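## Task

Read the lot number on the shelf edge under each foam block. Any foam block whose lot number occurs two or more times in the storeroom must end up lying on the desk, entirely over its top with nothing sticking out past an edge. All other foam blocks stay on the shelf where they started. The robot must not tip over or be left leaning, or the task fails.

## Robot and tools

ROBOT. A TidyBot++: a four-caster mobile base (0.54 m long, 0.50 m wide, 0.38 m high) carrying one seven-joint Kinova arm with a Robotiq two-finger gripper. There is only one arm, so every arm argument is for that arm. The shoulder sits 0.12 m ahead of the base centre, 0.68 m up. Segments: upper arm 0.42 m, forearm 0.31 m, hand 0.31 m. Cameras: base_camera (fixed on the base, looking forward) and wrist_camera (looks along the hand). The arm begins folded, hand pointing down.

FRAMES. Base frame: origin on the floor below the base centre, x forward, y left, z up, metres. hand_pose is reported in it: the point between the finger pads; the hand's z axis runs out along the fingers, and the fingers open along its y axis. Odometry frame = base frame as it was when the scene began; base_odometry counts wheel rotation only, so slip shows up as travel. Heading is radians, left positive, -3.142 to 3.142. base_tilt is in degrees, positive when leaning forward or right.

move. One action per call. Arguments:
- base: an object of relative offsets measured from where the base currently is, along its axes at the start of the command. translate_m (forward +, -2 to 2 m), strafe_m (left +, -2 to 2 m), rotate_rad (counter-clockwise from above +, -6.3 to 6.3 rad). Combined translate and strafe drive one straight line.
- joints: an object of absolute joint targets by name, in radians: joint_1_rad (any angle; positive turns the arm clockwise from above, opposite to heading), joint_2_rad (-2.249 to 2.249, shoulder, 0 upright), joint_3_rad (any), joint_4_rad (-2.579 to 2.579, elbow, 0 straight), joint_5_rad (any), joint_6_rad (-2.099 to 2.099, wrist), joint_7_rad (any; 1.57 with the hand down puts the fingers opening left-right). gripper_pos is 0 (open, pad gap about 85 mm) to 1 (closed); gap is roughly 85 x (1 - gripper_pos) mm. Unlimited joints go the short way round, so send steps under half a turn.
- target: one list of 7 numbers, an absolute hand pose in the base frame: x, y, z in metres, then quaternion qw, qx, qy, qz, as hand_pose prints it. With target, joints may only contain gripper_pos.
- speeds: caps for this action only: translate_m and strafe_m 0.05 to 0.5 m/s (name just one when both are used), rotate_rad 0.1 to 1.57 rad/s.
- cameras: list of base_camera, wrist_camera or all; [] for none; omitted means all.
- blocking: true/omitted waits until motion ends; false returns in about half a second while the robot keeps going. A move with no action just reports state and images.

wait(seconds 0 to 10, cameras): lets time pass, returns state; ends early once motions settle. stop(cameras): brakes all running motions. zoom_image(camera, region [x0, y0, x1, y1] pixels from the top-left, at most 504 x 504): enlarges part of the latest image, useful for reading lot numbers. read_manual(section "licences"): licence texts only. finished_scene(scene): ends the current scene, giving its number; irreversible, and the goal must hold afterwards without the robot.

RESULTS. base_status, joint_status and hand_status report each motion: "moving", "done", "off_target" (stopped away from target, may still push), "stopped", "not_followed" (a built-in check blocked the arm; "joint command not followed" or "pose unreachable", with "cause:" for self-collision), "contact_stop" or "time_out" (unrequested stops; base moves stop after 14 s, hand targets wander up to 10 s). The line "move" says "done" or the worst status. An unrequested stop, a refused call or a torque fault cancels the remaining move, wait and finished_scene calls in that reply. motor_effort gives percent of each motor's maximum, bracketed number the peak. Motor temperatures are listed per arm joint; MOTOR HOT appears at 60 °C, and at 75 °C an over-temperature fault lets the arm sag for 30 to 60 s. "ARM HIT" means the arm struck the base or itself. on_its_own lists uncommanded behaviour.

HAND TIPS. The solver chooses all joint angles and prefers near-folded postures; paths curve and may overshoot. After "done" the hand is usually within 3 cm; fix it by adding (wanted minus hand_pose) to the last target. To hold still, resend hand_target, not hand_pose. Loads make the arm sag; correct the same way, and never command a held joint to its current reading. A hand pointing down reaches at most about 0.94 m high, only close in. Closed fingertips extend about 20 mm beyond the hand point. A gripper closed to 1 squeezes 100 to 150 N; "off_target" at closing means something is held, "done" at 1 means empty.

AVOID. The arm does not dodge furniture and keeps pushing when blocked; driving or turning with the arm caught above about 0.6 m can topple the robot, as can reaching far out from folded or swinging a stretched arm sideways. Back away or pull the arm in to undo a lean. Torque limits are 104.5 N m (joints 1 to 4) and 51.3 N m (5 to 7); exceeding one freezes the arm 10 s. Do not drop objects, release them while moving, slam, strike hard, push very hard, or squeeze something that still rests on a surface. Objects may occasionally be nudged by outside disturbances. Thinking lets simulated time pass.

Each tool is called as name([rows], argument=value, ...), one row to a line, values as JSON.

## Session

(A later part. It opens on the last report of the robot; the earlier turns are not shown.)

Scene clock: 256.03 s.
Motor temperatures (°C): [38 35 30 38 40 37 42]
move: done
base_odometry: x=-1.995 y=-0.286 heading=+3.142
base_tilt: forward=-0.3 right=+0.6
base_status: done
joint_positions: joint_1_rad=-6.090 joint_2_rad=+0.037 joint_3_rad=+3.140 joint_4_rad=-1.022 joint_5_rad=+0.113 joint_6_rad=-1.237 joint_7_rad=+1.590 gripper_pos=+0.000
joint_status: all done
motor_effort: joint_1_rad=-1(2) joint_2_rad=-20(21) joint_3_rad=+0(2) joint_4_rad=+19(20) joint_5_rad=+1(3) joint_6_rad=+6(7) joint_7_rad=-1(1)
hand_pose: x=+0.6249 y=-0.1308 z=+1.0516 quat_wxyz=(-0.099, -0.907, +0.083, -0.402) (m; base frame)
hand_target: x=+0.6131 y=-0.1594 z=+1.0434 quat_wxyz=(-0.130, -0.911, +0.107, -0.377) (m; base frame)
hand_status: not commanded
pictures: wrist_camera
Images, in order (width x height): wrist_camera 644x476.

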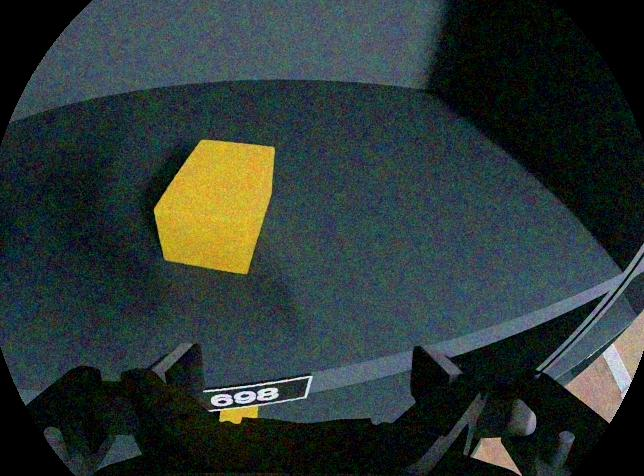

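move(base={"strafe_m":0.025,"translate_m":0.03}, speeds={"strafe_m":0.1}, joints={"joint_1_rad":-6.19,"joint_5_rad":0.33})

Scene clock: 257.53 s.
Motor temperatures (°C): [38 35 30 38 40 37 42]
move: done
base_odometry: x=-2.025 y=-0.311 heading=-3.141
base_tilt: forward=-0.3 right=+0.6
base_status: done
joint_positions: joint_1_rad=-6.182 joint_2_rad=+0.038 joint_3_rad=+3.139 joint_4_rad=-1.021 joint_5_rad=+0.260 joint_6_rad=-1.238 joint_7_rad=+1.590 gripper_pos=+0.000
joint_status: all done
motor_effort: joint_1_rad=-1(2) joint_2_rad=-19(22) joint_3_rad=+0(2) joint_4_rad=+19(20) joint_5_rad=+3(3) joint_6_rad=+6(7) joint_7_rad=+0(1)
hand_pose: x=+0.6273 y=-0.1252 z=+1.0578 quat_wxyz=(-0.153, -0.903, +0.047, -0.398) (m; base frame)
hand_target: x=+0.6192 y=-0.1417 z=+1.0532 quat_wxyz=(-0.181, -0.906, +0.060, -0.377) (m; base frame)
hand_status: not commanded
pictures: base_camera, wrist_camera
Images, in order (width x height): base_camera 644x364, wrist_camera 644x476.

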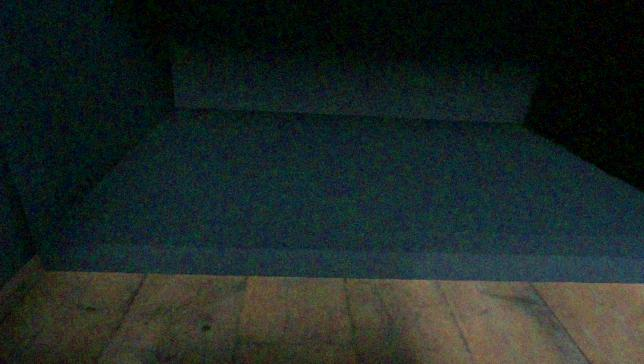

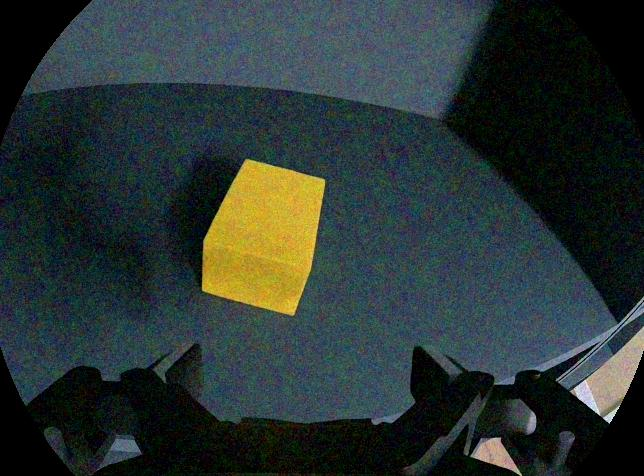

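move(base={"translate_m":0.06}, speeds={"translate_m":0.1}, joints={"joint_7_rad":1.39}, cameras=["wrist_camera"])

Scene clock: 259.00 s.
Motor temperatures (°C): [38 35 30 38 40 37 42]
move: done
base_odometry: x=-2.085 y=-0.312 heading=-3.141
base_tilt: forward=-0.3 right=+0.6
base_status: done
joint_positions: joint_1_rad=-6.182 joint_2_rad=+0.042 joint_3_rad=+3.139 joint_4_rad=-1.021 joint_5_rad=+0.263 joint_6_rad=-1.238 joint_7_rad=+1.413 gripper_pos=+0.000
joint_status: all done
motor_effort: joint_1_rad=+0(2) joint_2_rad=-20(23) joint_3_rad=+0(1) joint_4_rad=+19(20) joint_5_rad=+3(3) joint_6_rad=+7(8) joint_7_rad=+0(1)
hand_pose: x=+0.6284 y=-0.1260 z=+1.0563 quat_wxyz=(-0.118, -0.896, +0.127, -0.408) (m; base frame)
hand_target: x=+0.6192 y=-0.1417 z=+1.0532 quat_wxyz=(-0.146, -0.897, +0.141, -0.392) (m; base frame)
hand_status: not commanded
pictures: wrist_camera
Images, in order (width x height): wrist_camera 644x476.

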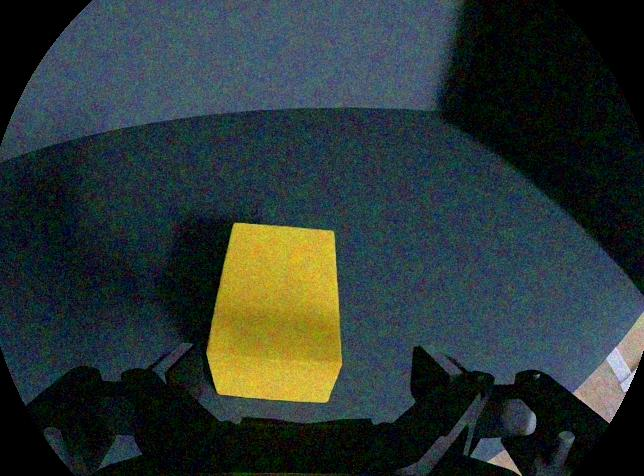

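move(base={"translate_m":0.055,"strafe_m":0.005}, speeds={"translate_m":0.08}, joints={"joint_2_rad":0.10}, cameras=["wrist_camera"])

Scene clock: 260.43 s.
Motor temperatures (°C): [38 35 30 38 40 37 42]
move: done
base_odometry: x=-2.140 y=-0.317 heading=-3.141
base_tilt: forward=-0.3 right=+0.6
base_status: done
joint_positions: joint_1_rad=-6.182 joint_2_rad=+0.088 joint_3_rad=+3.139 joint_4_rad=-1.019 joint_5_rad=+0.264 joint_6_rad=-1.238 joint_7_rad=+1.413 gripper_pos=+0.000
joint_status: all done
motor_effort: joint_1_rad=+0(2) joint_2_rad=-22(25) joint_3_rad=+0(2) joint_4_rad=+19(20) joint_5_rad=+3(3) joint_6_rad=+6(7) joint_7_rad=+0(1)
hand_pose: x=+0.6451 y=-0.1281 z=+1.0329 quat_wxyz=(-0.120, -0.905, +0.126, -0.388) (m; base frame)
hand_target: x=+0.6371 y=-0.1434 z=+1.0271 quat_wxyz=(-0.147, -0.907, +0.138, -0.369) (m; base frame)
hand_status: not commanded
pictures: wrist_camera
Images, in order (width x height): wrist_camera 644x476.

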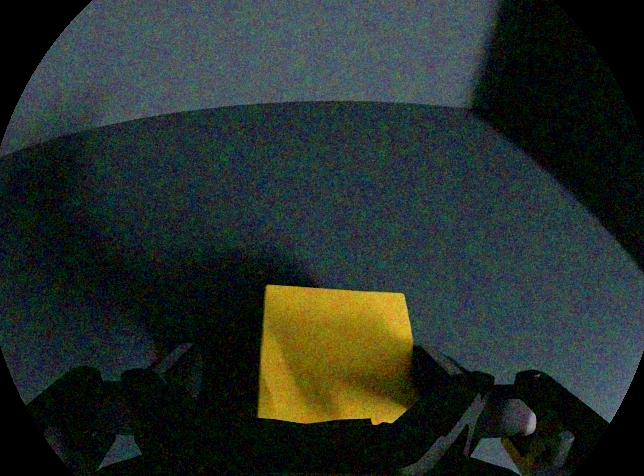

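move(base={"strafe_m":-0.012}, joints={"joint_2_rad":0.117}, cameras=["wrist_camera"])

move(joints={"gripper_pos":0.6}, cameras=["wrist_camera"])

Scene clock: 261.37 s.
Motor temperatures (°C): [38 35 30 38 40 37 42]
move: done
base_odometry: x=-2.140 y=-0.305 heading=-3.141
base_tilt: forward=-0.3 right=+0.6
base_status: done
joint_positions: joint_1_rad=-6.183 joint_2_rad=+0.096 joint_3_rad=+3.140 joint_4_rad=-1.019 joint_5_rad=+0.267 joint_6_rad=-1.238 joint_7_rad=+1.413 gripper_pos=+0.000
joint_status: all done
motor_effort: joint_1_rad=-1(3) joint_2_rad=-22(24) joint_3_rad=+0(3) joint_4_rad=+19(20) joint_5_rad=+3(4) joint_6_rad=+6(7) joint_7_rad=-1(1)
hand_pose: x=+0.6479 y=-0.1289 z=+1.0286 quat_wxyz=(-0.121, -0.907, +0.125, -0.384) (m; base frame)
hand_target: x=+0.6428 y=-0.1439 z=+1.0181 quat_wxyz=(-0.148, -0.910, +0.137, -0.361) (m; base frame)
hand_status: not commanded
pictures: wrist_camera
Images, in order (width x height): wrist_camera 644x476.

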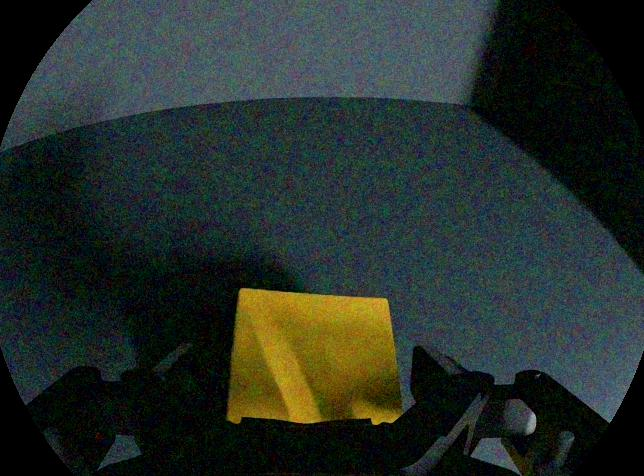

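Scene clock: 262.23 s.
Motor temperatures (°C): [38 35 30 38 40 37 42]
move: off_target
base_odometry: x=-2.140 y=-0.305 heading=-3.141
base_tilt: forward=-0.3 right=+0.6
base_status: not commanded
joint_positions: joint_1_rad=-6.183 joint_2_rad=+0.097 joint_3_rad=+3.140 joint_4_rad=-1.015 joint_5_rad=+0.267 joint_6_rad=-1.238 joint_7_rad=+1.413 gripper_pos=+0.388
joint_status: gripper_pos off_target (ended at +0.388, target +0.600)
motor_effort: joint_1_rad=+0(1) joint_2_rad=-21(24) joint_3_rad=+0(1) joint_4_rad=+18(20) joint_5_rad=+3(3) joint_6_rad=+7(7) joint_7_rad=+0(1)
hand_pose: x=+0.6484 y=-0.1291 z=+1.0301 quat_wxyz=(-0.121, -0.906, +0.125, -0.386) (m; base frame)
hand_target: x=+0.6428 y=-0.1439 z=+1.0181 quat_wxyz=(-0.148, -0.910, +0.137, -0.361) (m; base frame)
hand_status: not commanded
pictures: wrist_camera
Images, in order (width x height): wrist_camera 644x476.

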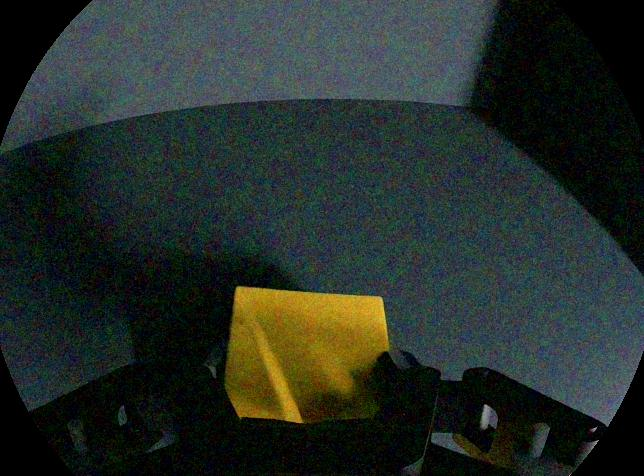

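move(joints={"joint_2_rad":0.0,"gripper_pos":0.7}, cameras=[])

move(base={"translate_m":-0.5}, speeds={"translate_m":0.3}, cameras=["wrist_camera"])

Scene clock: 263.43 s.
Motor temperatures (°C): [38 35 30 38 40 37 42]
move: off_target
base_odometry: x=-2.140 y=-0.305 heading=-3.141
base_tilt: forward=-0.3 right=+0.6
base_status: not commanded
joint_positions: joint_1_rad=-6.183 joint_2_rad=-0.008 joint_3_rad=+3.140 joint_4_rad=-1.015 joint_5_rad=+0.267 joint_6_rad=-1.238 joint_7_rad=+1.413 gripper_pos=+0.388
joint_status: gripper_pos off_target (ended at +0.388, target +0.700); the others done
motor_effort: joint_1_rad=+0(1) joint_2_rad=-18(26) joint_3_rad=+0(1) joint_4_rad=+19(21) joint_5_rad=+3(3) joint_6_rad=+7(7) joint_7_rad=+0(1)
hand_pose: x=+0.6089 y=-0.1251 z=+1.0852 quat_wxyz=(-0.119, -0.884, +0.130, -0.433) (m; base frame)
hand_target: x=+0.6001 y=-0.1399 z=+1.0782 quat_wxyz=(-0.144, -0.887, +0.144, -0.414) (m; base frame)
hand_status: not commanded
pictures: none
No camera images: "cameras" was empty.

Scene clock: 266.10 s.
Motor temperatures (°C): [38 35 30 38 40 37 42]
move: done
base_odometry: x=-1.640 y=-0.304 heading=-3.141
base_tilt: forward=-0.3 right=+0.6
base_status: done
joint_positions: joint_1_rad=-6.183 joint_2_rad=-0.009 joint_3_rad=+3.140 joint_4_rad=-1.015 joint_5_rad=+0.269 joint_6_rad=-1.238 joint_7_rad=+1.413 gripper_pos=+0.388
joint_status: not commanded
motor_effort: joint_1_rad=+0(1) joint_2_rad=-19(22) joint_3_rad=+0(2) joint_4_rad=+19(20) joint_5_rad=+3(3) joint_6_rad=+7(8) joint_7_rad=+0(1)
hand_pose: x=+0.6087 y=-0.1252 z=+1.0854 quat_wxyz=(-0.120, -0.884, +0.129, -0.434) (m; base frame)
hand_target: x=+0.6001 y=-0.1399 z=+1.0782 quat_wxyz=(-0.144, -0.887, +0.144, -0.414) (m; base frame)
hand_status: not commanded
pictures: wrist_camera
Images, in order (width x height): wrist_camera 644x476.

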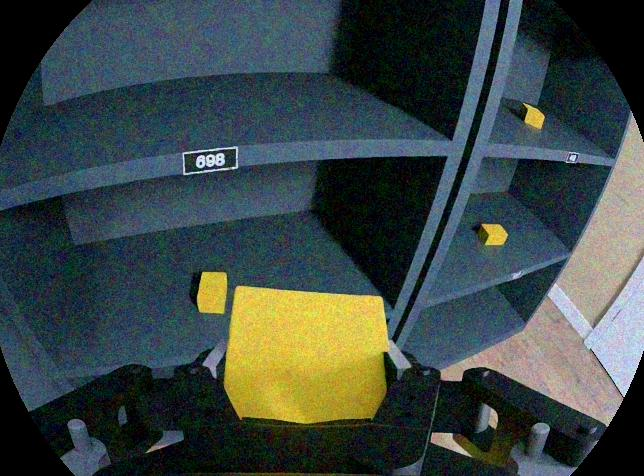

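move(joints={"joint_2_rad":-0.6,"joint_4_rad":-1.9,"joint_5_rad":0,"joint_6_rad":-0.7,"joint_7_rad":1.57}, base={"translate_m":-1.49,"strafe_m":-0.585}, cameras=[])

move(base={"strafe_m":-0.2}, joints={"joint_1_rad":-4.712}, cameras=["wrist_camera"])

move(joints={"joint_2_rad":0.24,"joint_4_rad":-1.565,"joint_6_rad":-0.6}, cameras=["wrist_camera"])

Scene clock: 270.77 s.
Motor temperatures (°C): [38 35 30 38 40 37 42]
move: done
base_odometry: x=-0.150 y=+0.281 heading=-3.141
base_tilt: forward=-0.3 right=+0.6
base_status: done
joint_positions: joint_1_rad=-6.183 joint_2_rad=-0.593 joint_3_rad=+3.140 joint_4_rad=-1.871 joint_5_rad=+0.069 joint_6_rad=-0.756 joint_7_rad=+1.527 gripper_pos=+0.388
joint_status: all done
motor_effort: joint_1_rad=-1(2) joint_2_rad=-1(23) joint_3_rad=+1(2) joint_4_rad=+21(23) joint_5_rad=+1(4) joint_6_rad=+8(9) joint_7_rad=+0(1)
hand_pose: x=+0.4604 y=-0.0467 z=+0.9830 quat_wxyz=(-0.048, -0.848, +0.051, -0.525) (m; base frame)
hand_target: x=+0.4661 y=-0.0304 z=+0.9836 quat_wxyz=(-0.025, -0.841, +0.039, -0.540) (m; base frame)
hand_status: not commanded
pictures: none
No camera images: "cameras" was empty.

Scene clock: 273.47 s.
Motor temperatures (°C): [38 35 30 37 40 37 42]
move: done
base_odometry: x=-0.150 y=+0.482 heading=+3.141
base_tilt: forward=-0.3 right=+0.6
base_status: done
joint_positions: joint_1_rad=-4.731 joint_2_rad=-0.593 joint_3_rad=+3.140 joint_4_rad=-1.871 joint_5_rad=+0.065 joint_6_rad=-0.755 joint_7_rad=+1.527 gripper_pos=+0.388
joint_status: all done
motor_effort: joint_1_rad=+0(2) joint_2_rad=+0(2) joint_3_rad=+1(3) joint_4_rad=+21(23) joint_5_rad=+1(2) joint_6_rad=+8(9) joint_7_rad=+0(1)
hand_pose: x=+0.1133 y=-0.3446 z=+0.9833 quat_wxyz=(-0.383, -0.600, +0.602, -0.362) (m; base frame)
hand_target: x=+0.1209 y=-0.3484 z=+0.9836 quat_wxyz=(-0.382, -0.595, +0.595, -0.382) (m; base frame)
hand_status: not commanded
pictures: wrist_camera
Images, in order (width x height): wrist_camera 644x476.

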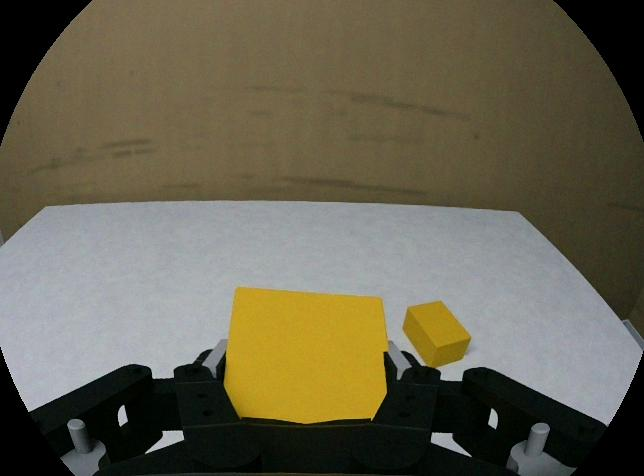

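Scene clock: 275.60 s.
Motor temperatures (°C): [38 35 30 38 40 37 42]
move: done
base_odometry: x=-0.150 y=+0.482 heading=+3.141
base_tilt: forward=-0.3 right=+0.6
base_status: not commanded
joint_positions: joint_1_rad=-4.731 joint_2_rad=+0.221 joint_3_rad=+3.140 joint_4_rad=-1.582 joint_5_rad=+0.065 joint_6_rad=-0.655 joint_7_rad=+1.527 gripper_pos=+0.388
joint_status: all done
motor_effort: joint_1_rad=-1(1) joint_2_rad=-28(29) joint_3_rad=+0(1) joint_4_rad=+20(22) joint_5_rad=+1(1) joint_6_rad=+6(9) joint_7_rad=+0(1)
hand_pose: x=+0.1195 y=-0.5948 z=+0.7789 quat_wxyz=(-0.249, -0.670, +0.662, -0.225) (m; base frame)
hand_target: x=+0.1210 y=-0.6149 z=+0.7870 quat_wxyz=(-0.254, -0.660, +0.660, -0.255) (m; base frame)
hand_status: not commanded
pictures: wrist_camera
Images, in order (width x height): wrist_camera 644x476.

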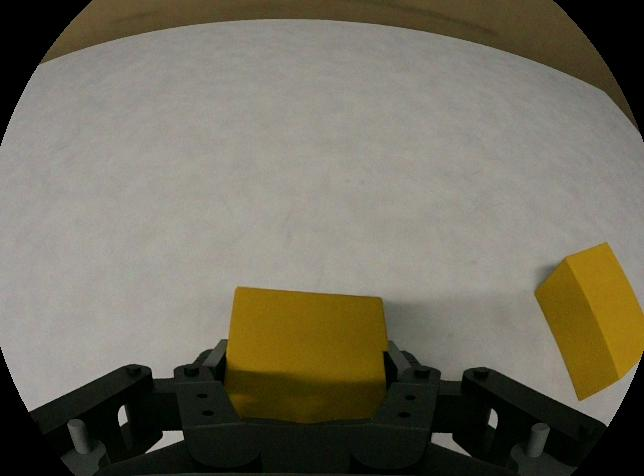

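move(joints={"joint_2_rad":0.262,"joint_4_rad":-1.575}, cameras=[])

move(joints={"joint_2_rad":0.275,"joint_4_rad":-1.585}, cameras=[])

move(joints={"joint_2_rad":0.288,"joint_4_rad":-1.595}, cameras=["wrist_camera"])

Scene clock: 276.63 s.
Motor temperatures (°C): [38 35 30 38 40 37 42]
move: done
base_odometry: x=-0.150 y=+0.482 heading=+3.141
base_tilt: forward=-0.3 right=+0.6
base_status: not commanded
joint_positions: joint_1_rad=-4.731 joint_2_rad=+0.238 joint_3_rad=+3.140 joint_4_rad=-1.582 joint_5_rad=+0.065 joint_6_rad=-0.655 joint_7_rad=+1.527 gripper_pos=+0.388
joint_status: all done
motor_effort: joint_1_rad=+0(1) joint_2_rad=-28(29) joint_3_rad=+0(0) joint_4_rad=+21(21) joint_5_rad=+1(1) joint_6_rad=+6(6) joint_7_rad=+0(1)
hand_pose: x=+0.1195 y=-0.5966 z=+0.7688 quat_wxyz=(-0.244, -0.673, +0.663, -0.220) (m; base frame)
hand_target: x=+0.1210 y=-0.6139 z=+0.7684 quat_wxyz=(-0.244, -0.664, +0.664, -0.244) (m; base frame)
hand_status: not commanded
pictures: none
No camera images: "cameras" was empty.

Scene clock: 277.17 s.
Motor temperatures (°C): [38 35 30 38 40 37 42]
move: done
base_odometry: x=-0.150 y=+0.482 heading=+3.141
base_tilt: forward=-0.3 right=+0.6
base_status: not commanded
joint_positions: joint_1_rad=-4.731 joint_2_rad=+0.245 joint_3_rad=+3.140 joint_4_rad=-1.582 joint_5_rad=+0.065 joint_6_rad=-0.653 joint_7_rad=+1.527 gripper_pos=+0.388
joint_status: all done
motor_effort: joint_1_rad=+0(1) joint_2_rad=-25(28) joint_3_rad=+0(0) joint_4_rad=+19(21) joint_5_rad=+1(1) joint_6_rad=+5(6) joint_7_rad=+0(1)
hand_pose: x=+0.1195 y=-0.5975 z=+0.7651 quat_wxyz=(-0.242, -0.673, +0.664, -0.218) (m; base frame)
hand_target: x=+0.1210 y=-0.6117 z=+0.7554 quat_wxyz=(-0.236, -0.667, +0.666, -0.237) (m; base frame)
hand_status: not commanded
pictures: none
No camera images: "cameras" was empty.

Scene clock: 277.67 s.
Motor temperatures (°C): [38 35 30 38 40 37 42]
move: off_target
base_odometry: x=-0.150 y=+0.482 heading=+3.141
base_tilt: forward=-0.3 right=+0.6
base_status: not commanded
joint_positions: joint_1_rad=-4.731 joint_2_rad=+0.246 joint_3_rad=+3.140 joint_4_rad=-1.582 joint_5_rad=+0.065 joint_6_rad=-0.653 joint_7_rad=+1.527 gripper_pos=+0.388
joint_status: joint_2_rad off_target (ended at +0.246, target +0.288); the others done
motor_effort: joint_1_rad=-1(1) joint_2_rad=-24(25) joint_3_rad=+0(0) joint_4_rad=+18(20) joint_5_rad=+1(1) joint_6_rad=+6(6) joint_7_rad=+0(0)
hand_pose: x=+0.1195 y=-0.5976 z=+0.7645 quat_wxyz=(-0.242, -0.673, +0.664, -0.218) (m; base frame)
hand_target: x=+0.1210 y=-0.6092 z=+0.7425 quat_wxyz=(-0.228, -0.669, +0.669, -0.229) (m; base frame)
hand_status: not commanded
pictures: wrist_camera
Images, in order (width x height): wrist_camera 644x476.

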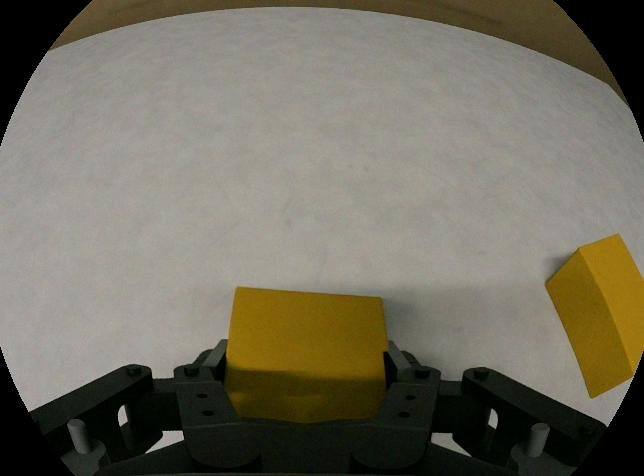

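Contact. Release, retract, go see the lower one.

move(joints={"gripper_pos":0.3}, cameras=[])

move(joints={"gripper_pos":0}, cameras=[])

move(joints={"joint_2_rad":0.1,"joint_4_rad":-1.5,"joint_6_rad":-0.7}, cameras=[])

move(base={"strafe_m":0.2}, joints={"joint_2_rad":-0.6,"joint_4_rad":-1.9,"joint_6_rad":-0.4}, cameras=["wrist_camera"])

move(base={"translate_m":1.6,"strafe_m":0.45}, joints={"joint_1_rad":-6.283,"joint_2_rad":-0.9,"joint_4_rad":-2.5,"joint_6_rad":-0.45})

Scene clock: 278.90 s.
Motor temperatures (°C): [38 35 30 37 40 37 42]
move: done
base_odometry: x=-0.150 y=+0.481 heading=+3.141
base_tilt: forward=-0.3 right=+0.6
base_status: not commanded
joint_positions: joint_1_rad=-4.730 joint_2_rad=+0.265 joint_3_rad=+3.140 joint_4_rad=-1.582 joint_5_rad=+0.065 joint_6_rad=-0.651 joint_7_rad=+1.527 gripper_pos=+0.300
joint_status: all done
motor_effort: joint_1_rad=+0(1) joint_2_rad=-29(29) joint_3_rad=+0(0) joint_4_rad=+19(21) joint_5_rad=+1(1) joint_6_rad=+5(6) joint_7_rad=+0(1)
hand_pose: x=+0.1195 y=-0.5995 z=+0.7532 quat_wxyz=(-0.236, -0.675, +0.666, -0.212) (m; base frame)
hand_target: x=+0.1210 y=-0.6092 z=+0.7425 quat_wxyz=(-0.228, -0.669, +0.669, -0.229) (m; base frame)
hand_status: not commanded
pictures: none
No camera images: "cameras" was empty.

Scene clock: 279.60 s.
Motor temperatures (°C): [38 35 30 37 40 37 42]
move: done
base_odometry: x=-0.150 y=+0.481 heading=+3.141
base_tilt: forward=-0.3 right=+0.6
base_status: not commanded
joint_positions: joint_1_rad=-4.730 joint_2_rad=+0.265 joint_3_rad=+3.140 joint_4_rad=-1.582 joint_5_rad=+0.065 joint_6_rad=-0.651 joint_7_rad=+1.527 gripper_pos=+0.000
joint_status: all done
motor_effort: joint_1_rad=+0(1) joint_2_rad=-29(29) joint_3_rad=+0(0) joint_4_rad=+20(20) joint_5_rad=+1(1) joint_6_rad=+5(6) joint_7_rad=-1(1)
hand_pose: x=+0.1195 y=-0.5995 z=+0.7532 quat_wxyz=(-0.236, -0.675, +0.666, -0.212) (m; base frame)
hand_target: x=+0.1210 y=-0.6092 z=+0.7425 quat_wxyz=(-0.228, -0.669, +0.669, -0.229) (m; base frame)
hand_status: not commanded
pictures: none
No camera images: "cameras" was empty.

Scene clock: 281.00 s.
Motor temperatures (°C): [38 35 30 38 40 37 42]
move: done
base_odometry: x=-0.150 y=+0.481 heading=+3.141
base_tilt: forward=-0.3 right=+0.6
base_status: not commanded
joint_positions: joint_1_rad=-4.730 joint_2_rad=+0.086 joint_3_rad=+3.140 joint_4_rad=-1.504 joint_5_rad=+0.065 joint_6_rad=-0.658 joint_7_rad=+1.527 gripper_pos=+0.000
joint_status: all done
motor_effort: joint_1_rad=+0(1) joint_2_rad=-23(32) joint_3_rad=+0(0) joint_4_rad=+21(23) joint_5_rad=+1(1) joint_6_rad=+7(7) joint_7_rad=+0(1)
hand_pose: x=+0.1193 y=-0.5932 z=+0.9003 quat_wxyz=(-0.317, -0.640, +0.635, -0.295) (m; base frame)
hand_target: x=+0.1210 y=-0.5883 z=+0.8839 quat_wxyz=(-0.289, -0.646, +0.645, -0.289) (m; base frame)
hand_status: not commanded
pictures: none
No camera images: "cameras" was empty.

Scene clock: 282.97 s.
Motor temperatures (°C): [38 35 30 37 40 37 42]
move: done
base_odometry: x=-0.150 y=+0.281 heading=-3.142
base_tilt: forward=-0.4 right=+0.6
base_status: done
joint_positions: joint_1_rad=-4.726 joint_2_rad=-0.586 joint_3_rad=+3.140 joint_4_rad=-1.868 joint_5_rad=+0.064 joint_6_rad=-0.458 joint_7_rad=+1.527 gripper_pos=+0.000
joint_status: all done
motor_effort: joint_1_rad=-1(2) joint_2_rad=-1(29) joint_3_rad=+1(2) joint_4_rad=+23(23) joint_5_rad=+1(2) joint_6_rad=+9(9) joint_7_rad=+0(1)
hand_pose: x=+0.1175 y=-0.3757 z=+1.0693 quat_wxyz=(-0.463, -0.542, +0.539, -0.448) (m; base frame)
hand_target: x=+0.1210 y=-0.3740 z=+1.0731 quat_wxyz=(-0.467, -0.531, +0.531, -0.467) (m; base frame)
hand_status: not commanded
pictures: wrist_camera
Images, in order (width x height): wrist_camera 644x476.

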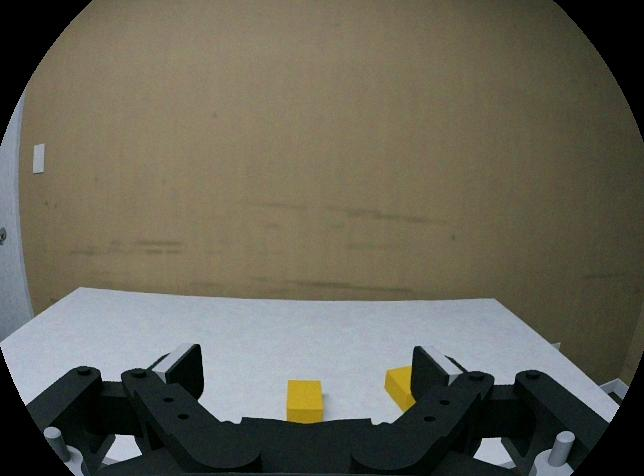

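Scene clock: 287.53 s.
Motor temperatures (°C): [38 35 30 37 40 37 42]
move: done
base_odometry: x=-1.750 y=-0.169 heading=-3.141
base_tilt: forward=-0.4 right=+0.6
base_status: done
joint_positions: joint_1_rad=-6.265 joint_2_rad=-0.882 joint_3_rad=+3.141 joint_4_rad=-2.468 joint_5_rad=+0.064 joint_6_rad=-0.456 joint_7_rad=+1.527 gripper_pos=+0.000
joint_status: all done
motor_effort: joint_1_rad=+0(2) joint_2_rad=+7(8) joint_3_rad=+1(2) joint_4_rad=+22(24) joint_5_rad=+1(1) joint_6_rad=+8(10) joint_7_rad=+0(1)
hand_pose: x=+0.3856 y=-0.0122 z=+0.8030 quat_wxyz=(-0.021, -0.853, +0.009, -0.522) (m; base frame)
hand_target: x=+0.3799 y=+0.0017 z=+0.7906 quat_wxyz=(+0.000, -0.855, +0.000, -0.519) (m; base frame)
hand_status: not commanded
pictures: base_camera, wrist_camera
Images, in order (width x height): base_camera 644x364, wrist_camera 644x476.

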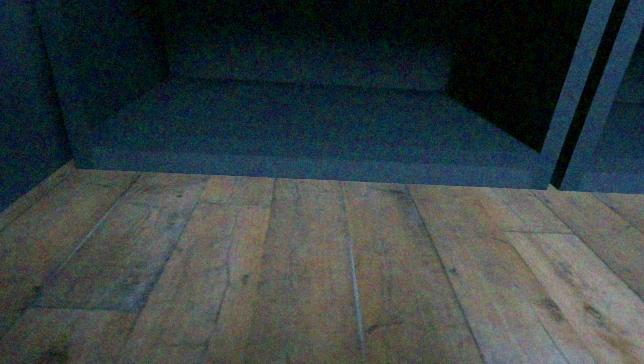

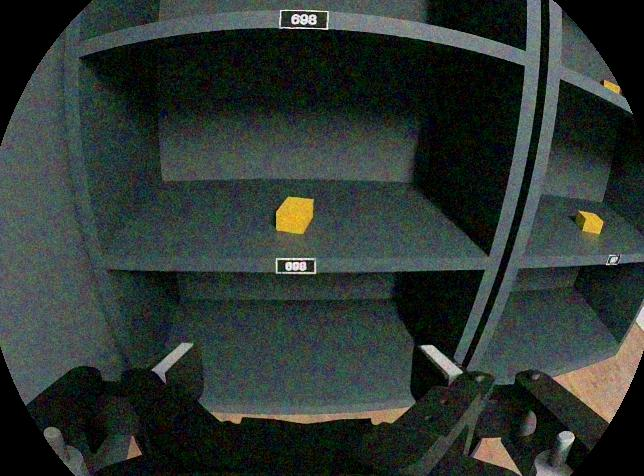

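move(base={"translate_m":0.25}, joints={"joint_6_rad":-0.7}, cameras=["wrist_camera"])

zoom_image(camera="wrist_camera", region=[240, 180, 370, 310])

Scene clock: 289.43 s.
Motor temperatures (°C): [38 35 30 37 40 37 42]
move: done
base_odometry: x=-2.000 y=-0.169 heading=-3.141
base_tilt: forward=-0.4 right=+0.6
base_status: done
joint_positions: joint_1_rad=-6.265 joint_2_rad=-0.887 joint_3_rad=+3.141 joint_4_rad=-2.484 joint_5_rad=+0.064 joint_6_rad=-0.683 joint_7_rad=+1.527 gripper_pos=+0.000
joint_status: all done
motor_effort: joint_1_rad=+0(1) joint_2_rad=+8(9) joint_3_rad=+1(1) joint_4_rad=+21(25) joint_5_rad=+1(1) joint_6_rad=+6(8) joint_7_rad=+0(1)
hand_pose: x=+0.3432 y=-0.0152 z=+0.7374 quat_wxyz=(-0.024, -0.908, +0.014, -0.418) (m; base frame)
hand_target: x=+0.3358 y=+0.0016 z=+0.7268 quat_wxyz=(+0.000, -0.913, +0.000, -0.408) (m; base frame)
hand_status: not commanded
pictures: wrist_camera
Images, in order (width x height): wrist_camera 644x476.

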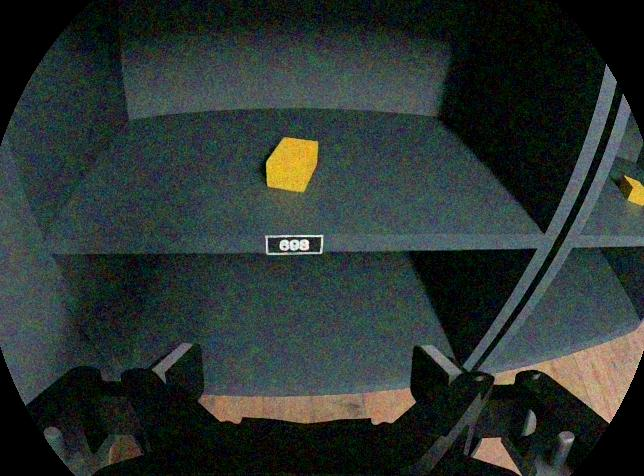

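Scaled by 3.877.

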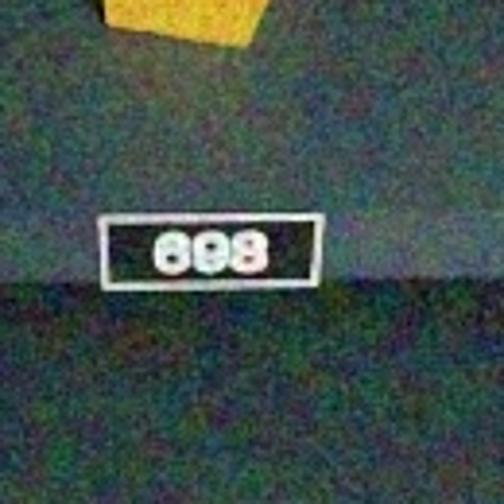

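move(base={"translate_m":-0.1,"strafe_m":0.13}, cameras=[])

move(joints={"joint_1_rad":-6.07,"joint_2_rad":0.415,"joint_4_rad":-2.03,"joint_5_rad":0,"joint_6_rad":0.1,"joint_7_rad":1.57})

zoom_image(camera="wrist_camera", region=[150, 300, 450, 420])

Scene clock: 291.37 s.
Motor temperatures (°C): [38 35 30 37 40 37 42]
move: done
base_odometry: x=-1.900 y=-0.299 heading=-3.141
base_tilt: forward=-0.4 right=+0.6
base_status: done
joint_positions: joint_1_rad=-6.267 joint_2_rad=-0.890 joint_3_rad=+3.141 joint_4_rad=-2.484 joint_5_rad=+0.063 joint_6_rad=-0.683 joint_7_rad=+1.527 gripper_pos=+0.000
joint_status: not commanded
motor_effort: joint_1_rad=+0(1) joint_2_rad=+7(10) joint_3_rad=+1(2) joint_4_rad=+21(22) joint_5_rad=+1(2) joint_6_rad=+7(8) joint_7_rad=+0(1)
hand_pose: x=+0.3431 y=-0.0144 z=+0.7381 quat_wxyz=(-0.022, -0.907, +0.013, -0.420) (m; base frame)
hand_target: x=+0.3358 y=+0.0016 z=+0.7268 quat_wxyz=(+0.000, -0.913, +0.000, -0.408) (m; base frame)
hand_status: not commanded
pictures: none
No camera images: "cameras" was empty.

Scene clock: 293.97 s.
Motor temperatures (°C): [38 35 30 37 40 37 42]
move: done
base_odometry: x=-1.900 y=-0.299 heading=-3.141
base_tilt: forward=-0.3 right=+0.6
base_status: not commanded
joint_positions: joint_1_rad=-6.089 joint_2_rad=+0.393 joint_3_rad=+3.141 joint_4_rad=-2.048 joint_5_rad=+0.062 joint_6_rad=+0.042 joint_7_rad=+1.527 gripper_pos=+0.000
joint_status: all done
motor_effort: joint_1_rad=-1(2) joint_2_rad=-28(29) joint_3_rad=+0(1) joint_4_rad=+15(23) joint_5_rad=+1(2) joint_6_rad=+6(8) joint_7_rad=+0(1)
hand_pose: x=+0.6829 y=-0.1082 z=+0.6009 quat_wxyz=(-0.037, -0.928, +0.081, -0.361) (m; base frame)
hand_target: x=+0.6999 y=-0.1234 z=+0.6081 quat_wxyz=(-0.041, -0.917, +0.098, -0.386) (m; base frame)
hand_status: not commanded
pictures: base_camera, wrist_camera
Images, in order (width x height): base_camera 644x364, wrist_camera 644x476.

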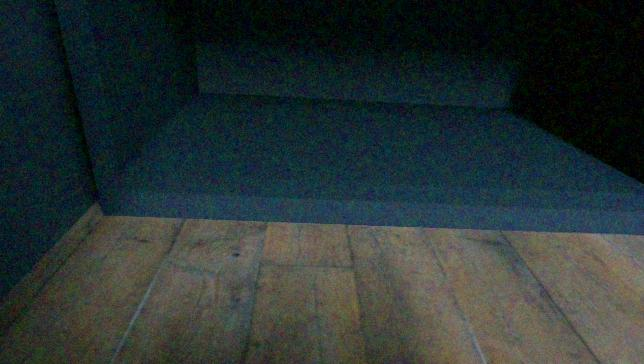

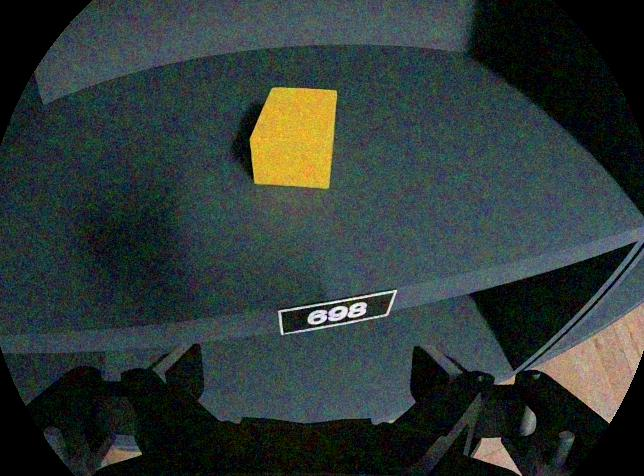

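Scaled by 1.680.

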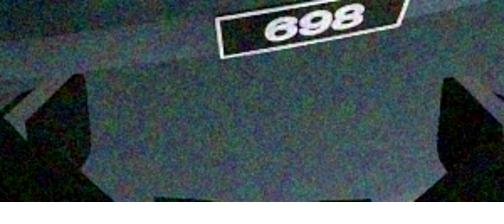

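move(base={"translate_m":0.16,"strafe_m":-0.025}, speeds={"translate_m":0.15}, cameras=["wrist_camera"])

Scene clock: 296.07 s.
Motor temperatures (°C): [38 35 30 37 40 37 42]
move: done
base_odometry: x=-2.060 y=-0.275 heading=-3.140
base_tilt: forward=-0.3 right=+0.6
base_status: done
joint_positions: joint_1_rad=-6.087 joint_2_rad=+0.394 joint_3_rad=+3.141 joint_4_rad=-2.042 joint_5_rad=+0.062 joint_6_rad=+0.049 joint_7_rad=+1.527 gripper_pos=+0.000
joint_status: not commanded
motor_effort: joint_1_rad=+0(1) joint_2_rad=-28(30) joint_3_rad=+0(1) joint_4_rad=+15(16) joint_5_rad=+1(1) joint_6_rad=+6(7) joint_7_rad=+0(1)
hand_pose: x=+0.6869 y=-0.1099 z=+0.6040 quat_wxyz=(-0.038, -0.926, +0.081, -0.366) (m; base frame)
hand_target: x=+0.6999 y=-0.1234 z=+0.6081 quat_wxyz=(-0.041, -0.917, +0.098, -0.386) (m; base frame)
hand_status: not commanded
pictures: wrist_camera
Images, in order (width x height): wrist_camera 644x476.

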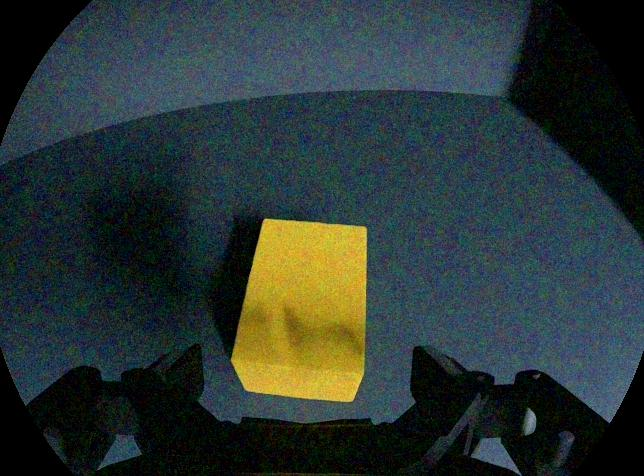

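move(joints={"joint_2_rad":0.626,"joint_4_rad":-1.88,"joint_6_rad":0.16}, cameras=["wrist_camera"])

Scene clock: 298.33 s.
Motor temperatures (°C): [38 35 30 37 40 37 42]
move: done
base_odometry: x=-2.060 y=-0.275 heading=-3.140
base_tilt: forward=-0.3 right=+0.6
base_status: not commanded
joint_positions: joint_1_rad=-6.086 joint_2_rad=+0.594 joint_3_rad=+3.140 joint_4_rad=-1.894 joint_5_rad=+0.062 joint_6_rad=+0.110 joint_7_rad=+1.528 gripper_pos=+0.000
joint_status: all done
motor_effort: joint_1_rad=+0(2) joint_2_rad=-33(34) joint_3_rad=+0(2) joint_4_rad=+14(16) joint_5_rad=+1(1) joint_6_rad=+6(7) joint_7_rad=+0(0)
hand_pose: x=+0.7491 y=-0.1219 z=+0.5558 quat_wxyz=(-0.037, -0.925, +0.081, -0.371) (m; base frame)
hand_target: x=+0.7601 y=-0.1364 z=+0.5520 quat_wxyz=(-0.040, -0.917, +0.098, -0.385) (m; base frame)
hand_status: not commanded
pictures: wrist_camera
Images, in order (width x height): wrist_camera 644x476.

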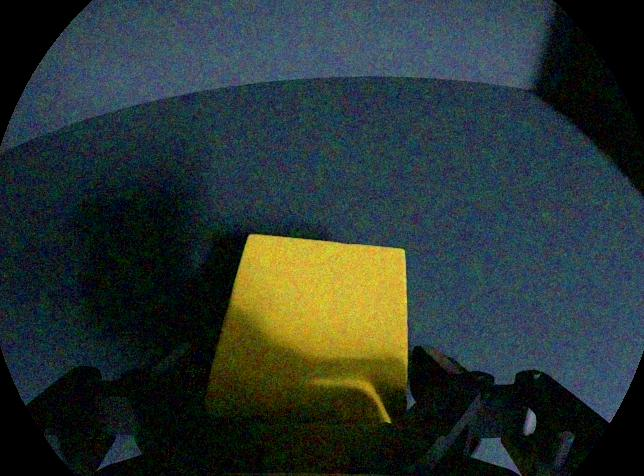

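move(joints={"joint_2_rad":0.645}, cameras=["wrist_camera"])

move(joints={"gripper_pos":0.6}, cameras=["wrist_camera"])

move(joints={"joint_2_rad":0.5,"gripper_pos":0.7}, cameras=["wrist_camera"])

Scene clock: 299.07 s.
Motor temperatures (°C): [38 35 30 37 40 37 42]
move: off_target
base_odometry: x=-2.060 y=-0.275 heading=-3.140
base_tilt: forward=-0.3 right=+0.6
base_status: not commanded
joint_positions: joint_1_rad=-6.086 joint_2_rad=+0.601 joint_3_rad=+3.140 joint_4_rad=-1.892 joint_5_rad=+0.062 joint_6_rad=+0.114 joint_7_rad=+1.528 gripper_pos=+0.000
joint_status: joint_2_rad off_target (ended at +0.601, target +0.645)
motor_effort: joint_1_rad=+0(1) joint_2_rad=-31(32) joint_3_rad=+0(1) joint_4_rad=+13(14) joint_5_rad=+1(1) joint_6_rad=+6(6) joint_7_rad=+0(0)
hand_pose: x=+0.7502 y=-0.1220 z=+0.5533 quat_wxyz=(-0.036, -0.925, +0.081, -0.370) (m; base frame)
hand_target: x=+0.7576 y=-0.1359 z=+0.5396 quat_wxyz=(-0.039, -0.920, +0.098, -0.377) (m; base frame)
hand_status: not commanded
pictures: wrist_camera
Images, in order (width x height): wrist_camera 644x476.

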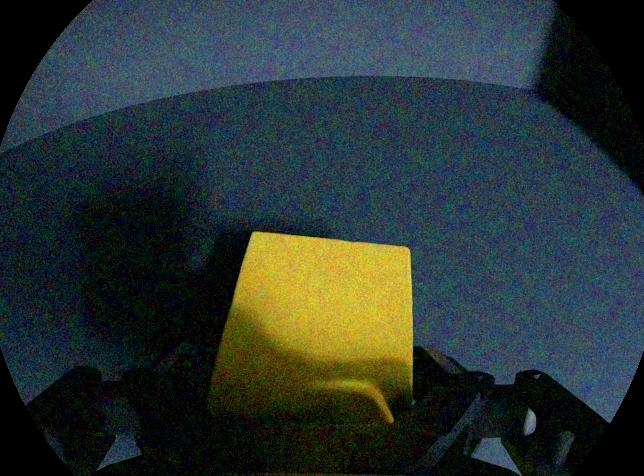

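Scene clock: 300.07 s.
Motor temperatures (°C): [38 35 30 37 40 37 42]
move: off_target
base_odometry: x=-2.060 y=-0.275 heading=-3.140
base_tilt: forward=-0.3 right=+0.6
base_status: not commanded
joint_positions: joint_1_rad=-6.081 joint_2_rad=+0.602 joint_3_rad=+3.141 joint_4_rad=-1.883 joint_5_rad=+0.062 joint_6_rad=+0.125 joint_7_rad=+1.528 gripper_pos=+0.348
joint_status: gripper_pos off_target (ended at +0.348, target +0.600)
motor_effort: joint_1_rad=+0(2) joint_2_rad=-27(35) joint_3_rad=+0(2) joint_4_rad=+11(14) joint_5_rad=+1(2) joint_6_rad=+4(6) joint_7_rad=+0(0)
hand_pose: x=+0.7561 y=-0.1259 z=+0.5588 quat_wxyz=(-0.038, -0.921, +0.083, -0.379) (m; base frame)
hand_target: x=+0.7576 y=-0.1359 z=+0.5396 quat_wxyz=(-0.039, -0.920, +0.098, -0.377) (m; base frame)
hand_status: not commanded
pictures: wrist_camera
Images, in order (width x height): wrist_camera 644x476.

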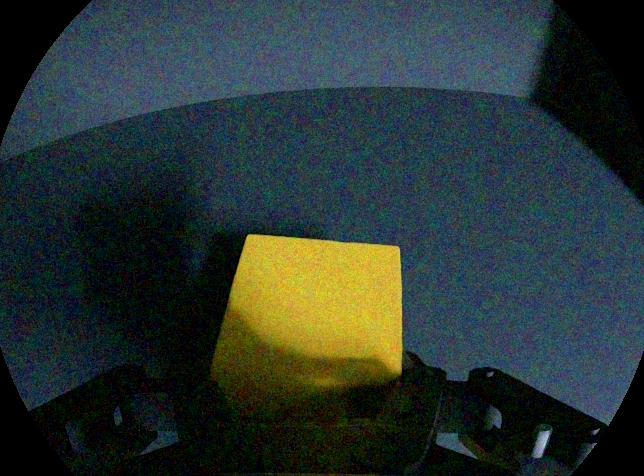

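Scene clock: 301.17 s.
Motor temperatures (°C): [38 36 30 37 40 37 42]
move: off_target
base_odometry: x=-2.060 y=-0.274 heading=-3.140
base_tilt: forward=-0.3 right=+0.6
base_status: not commanded
joint_positions: joint_1_rad=-6.081 joint_2_rad=+0.489 joint_3_rad=+3.141 joint_4_rad=-1.883 joint_5_rad=+0.062 joint_6_rad=+0.125 joint_7_rad=+1.528 gripper_pos=+0.348
joint_status: gripper_pos off_target (ended at +0.348, target +0.700); the others done
motor_effort: joint_1_rad=+0(1) joint_2_rad=-33(38) joint_3_rad=+0(1) joint_4_rad=+16(17) joint_5_rad=+1(1) joint_6_rad=+7(8) joint_7_rad=+0(0)
hand_pose: x=+0.7658 y=-0.1278 z=+0.6328 quat_wxyz=(-0.044, -0.898, +0.080, -0.430) (m; base frame)
hand_target: x=+0.7710 y=-0.1388 z=+0.6354 quat_wxyz=(-0.046, -0.891, +0.095, -0.442) (m; base frame)
hand_status: not commanded
pictures: wrist_camera
Images, in order (width x height): wrist_camera 644x476.

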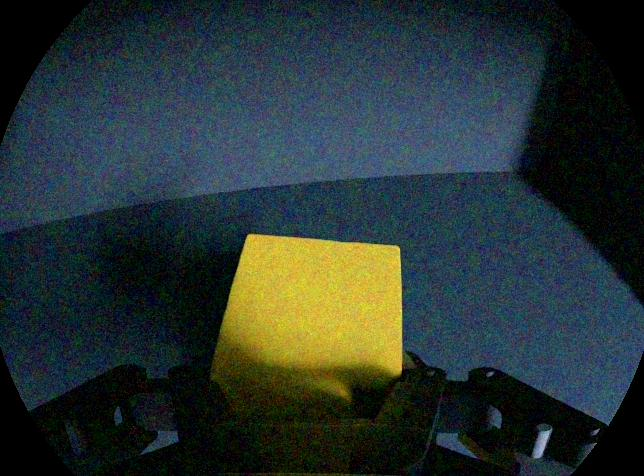

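Held. Back out and place at x=-0.4.

move(base={"translate_m":-0.5}, speeds={"translate_m":0.3}, cameras=[])

move(joints={"joint_2_rad":-0.6,"joint_4_rad":-1.9,"joint_5_rad":0,"joint_6_rad":-0.7}, base={"translate_m":-1.16,"strafe_m":-0.555}, cameras=[])

move(base={"strafe_m":-0.2}, joints={"joint_1_rad":-4.712}, cameras=["wrist_camera"])

move(joints={"joint_2_rad":0.24,"joint_4_rad":-1.565,"joint_6_rad":-0.6}, cameras=["wrist_camera"])

move(joints={"joint_2_rad":0.262,"joint_4_rad":-1.575}, cameras=[])

move(joints={"joint_2_rad":0.275,"joint_4_rad":-1.585}, cameras=["wrist_camera"])

Scene clock: 304.13 s.
Motor temperatures (°C): [38 36 30 37 40 37 42]
move: done
base_odometry: x=-1.560 y=-0.274 heading=-3.140
base_tilt: forward=-0.3 right=+0.6
base_status: done
joint_positions: joint_1_rad=-6.081 joint_2_rad=+0.489 joint_3_rad=+3.141 joint_4_rad=-1.883 joint_5_rad=+0.062 joint_6_rad=+0.125 joint_7_rad=+1.528 gripper_pos=+0.348
joint_status: not commanded
motor_effort: joint_1_rad=+0(2) joint_2_rad=-33(35) joint_3_rad=+0(1) joint_4_rad=+16(18) joint_5_rad=+1(1) joint_6_rad=+8(8) joint_7_rad=+0(1)
hand_pose: x=+0.7657 y=-0.1282 z=+0.6331 quat_wxyz=(-0.044, -0.898, +0.081, -0.431) (m; base frame)
hand_target: x=+0.7710 y=-0.1388 z=+0.6354 quat_wxyz=(-0.046, -0.891, +0.095, -0.442) (m; base frame)
hand_status: not commanded
pictures: none
No camera images: "cameras" was empty.

Scene clock: 307.83 s.
Motor temperatures (°C): [38 36 30 37 40 37 42]
move: done
base_odometry: x=-0.400 y=+0.283 heading=-3.141
base_tilt: forward=-0.4 right=+0.6
base_status: done
joint_positions: joint_1_rad=-6.081 joint_2_rad=-0.595 joint_3_rad=+3.141 joint_4_rad=-1.882 joint_5_rad=+0.062 joint_6_rad=-0.654 joint_7_rad=+1.528 gripper_pos=+0.348
joint_status: all done
motor_effort: joint_1_rad=-1(3) joint_2_rad=-1(36) joint_3_rad=+1(2) joint_4_rad=+22(23) joint_5_rad=+1(2) joint_6_rad=+8(10) joint_7_rad=+0(1)
hand_pose: x=+0.4659 y=-0.0814 z=+1.0056 quat_wxyz=(-0.075, -0.820, +0.091, -0.560) (m; base frame)
hand_target: x=+0.4599 y=-0.0717 z=+0.9836 quat_wxyz=(-0.057, -0.837, +0.089, -0.537) (m; base frame)
hand_status: not commanded
pictures: none
No camera images: "cameras" was empty.

Scene clock: 310.43 s.
Motor temperatures (°C): [38 36 30 37 40 37 42]
move: done
base_odometry: x=-0.400 y=+0.483 heading=-3.141
base_tilt: forward=-0.4 right=+0.6
base_status: done
joint_positions: joint_1_rad=-4.731 joint_2_rad=-0.595 joint_3_rad=+3.141 joint_4_rad=-1.882 joint_5_rad=+0.062 joint_6_rad=-0.654 joint_7_rad=+1.528 gripper_pos=+0.348
joint_status: all done
motor_effort: joint_1_rad=+0(2) joint_2_rad=+0(3) joint_3_rad=+1(3) joint_4_rad=+22(23) joint_5_rad=+1(2) joint_6_rad=+8(9) joint_7_rad=+0(1)
hand_pose: x=+0.1155 y=-0.3562 z=+1.0055 quat_wxyz=(-0.408, -0.583, +0.584, -0.391) (m; base frame)
hand_target: x=+0.1209 y=-0.3484 z=+0.9836 quat_wxyz=(-0.382, -0.595, +0.595, -0.382) (m; base frame)
hand_status: not commanded
pictures: wrist_camera
Images, in order (width x height): wrist_camera 644x476.

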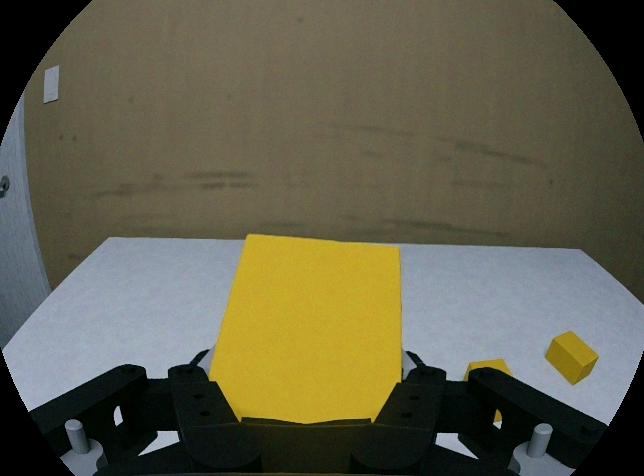

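Scene clock: 312.53 s.
Motor temperatures (°C): [37 36 30 37 40 37 42]
move: done
base_odometry: x=-0.400 y=+0.483 heading=-3.141
base_tilt: forward=-0.4 right=+0.6
base_status: not commanded
joint_positions: joint_1_rad=-4.731 joint_2_rad=+0.221 joint_3_rad=+3.141 joint_4_rad=-1.583 joint_5_rad=+0.062 joint_6_rad=-0.652 joint_7_rad=+1.528 gripper_pos=+0.348
joint_status: all done
motor_effort: joint_1_rad=+0(1) joint_2_rad=-28(30) joint_3_rad=+0(1) joint_4_rad=+20(23) joint_5_rad=+1(1) joint_6_rad=+6(10) joint_7_rad=+0(1)
hand_pose: x=+0.1199 y=-0.5954 z=+0.7793 quat_wxyz=(-0.249, -0.670, +0.662, -0.227) (m; base frame)
hand_target: x=+0.1210 y=-0.6149 z=+0.7870 quat_wxyz=(-0.254, -0.660, +0.660, -0.255) (m; base frame)
hand_status: not commanded
pictures: wrist_camera
Images, in order (width x height): wrist_camera 644x476.

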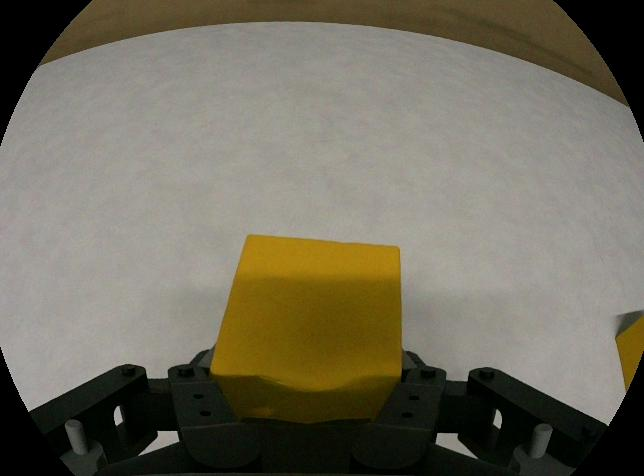

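Scene clock: 313.23 s.
Motor temperatures (°C): [37 36 30 37 40 37 42]
move: done
base_odometry: x=-0.400 y=+0.483 heading=-3.141
base_tilt: forward=-0.3 right=+0.6
base_status: not commanded
joint_positions: joint_1_rad=-4.731 joint_2_rad=+0.238 joint_3_rad=+3.141 joint_4_rad=-1.582 joint_5_rad=+0.062 joint_6_rad=-0.652 joint_7_rad=+1.528 gripper_pos=+0.348
joint_status: all done
motor_effort: joint_1_rad=+0(1) joint_2_rad=-28(29) joint_3_rad=+0(0) joint_4_rad=+20(21) joint_5_rad=+1(1) joint_6_rad=+5(6) joint_7_rad=+0(1)
hand_pose: x=+0.1199 y=-0.5970 z=+0.7690 quat_wxyz=(-0.243, -0.672, +0.664, -0.221) (m; base frame)
hand_target: x=+0.1210 y=-0.6139 z=+0.7684 quat_wxyz=(-0.244, -0.664, +0.664, -0.244) (m; base frame)
hand_status: not commanded
pictures: none
No camera images: "cameras" was empty.

Scene clock: 313.83 s.
Motor temperatures (°C): [37 36 30 37 40 37 42]
move: done
base_odometry: x=-0.400 y=+0.483 heading=-3.141
base_tilt: forward=-0.3 right=+0.6
base_status: not commanded
joint_positions: joint_1_rad=-4.731 joint_2_rad=+0.249 joint_3_rad=+3.141 joint_4_rad=-1.582 joint_5_rad=+0.062 joint_6_rad=-0.652 joint_7_rad=+1.528 gripper_pos=+0.348
joint_status: all done
motor_effort: joint_1_rad=-1(1) joint_2_rad=-28(29) joint_3_rad=+0(0) joint_4_rad=+20(21) joint_5_rad=+1(1) joint_6_rad=+5(6) joint_7_rad=+0(0)
hand_pose: x=+0.1199 y=-0.5979 z=+0.7624 quat_wxyz=(-0.240, -0.673, +0.665, -0.218) (m; base frame)
hand_target: x=+0.1210 y=-0.6117 z=+0.7554 quat_wxyz=(-0.236, -0.667, +0.666, -0.237) (m; base frame)
hand_status: not commanded
pictures: wrist_camera
Images, in order (width x height): wrist_camera 644x476.

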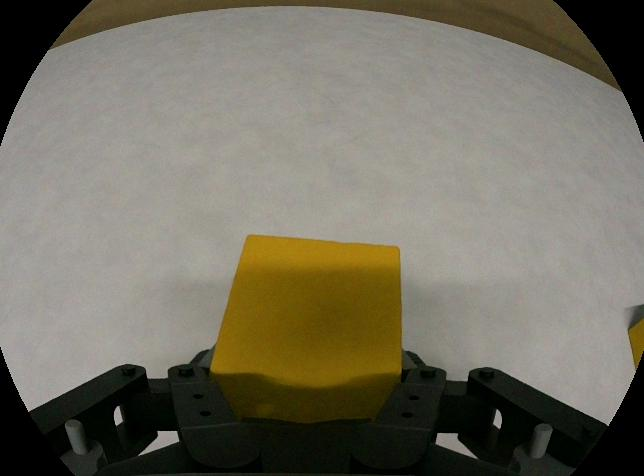

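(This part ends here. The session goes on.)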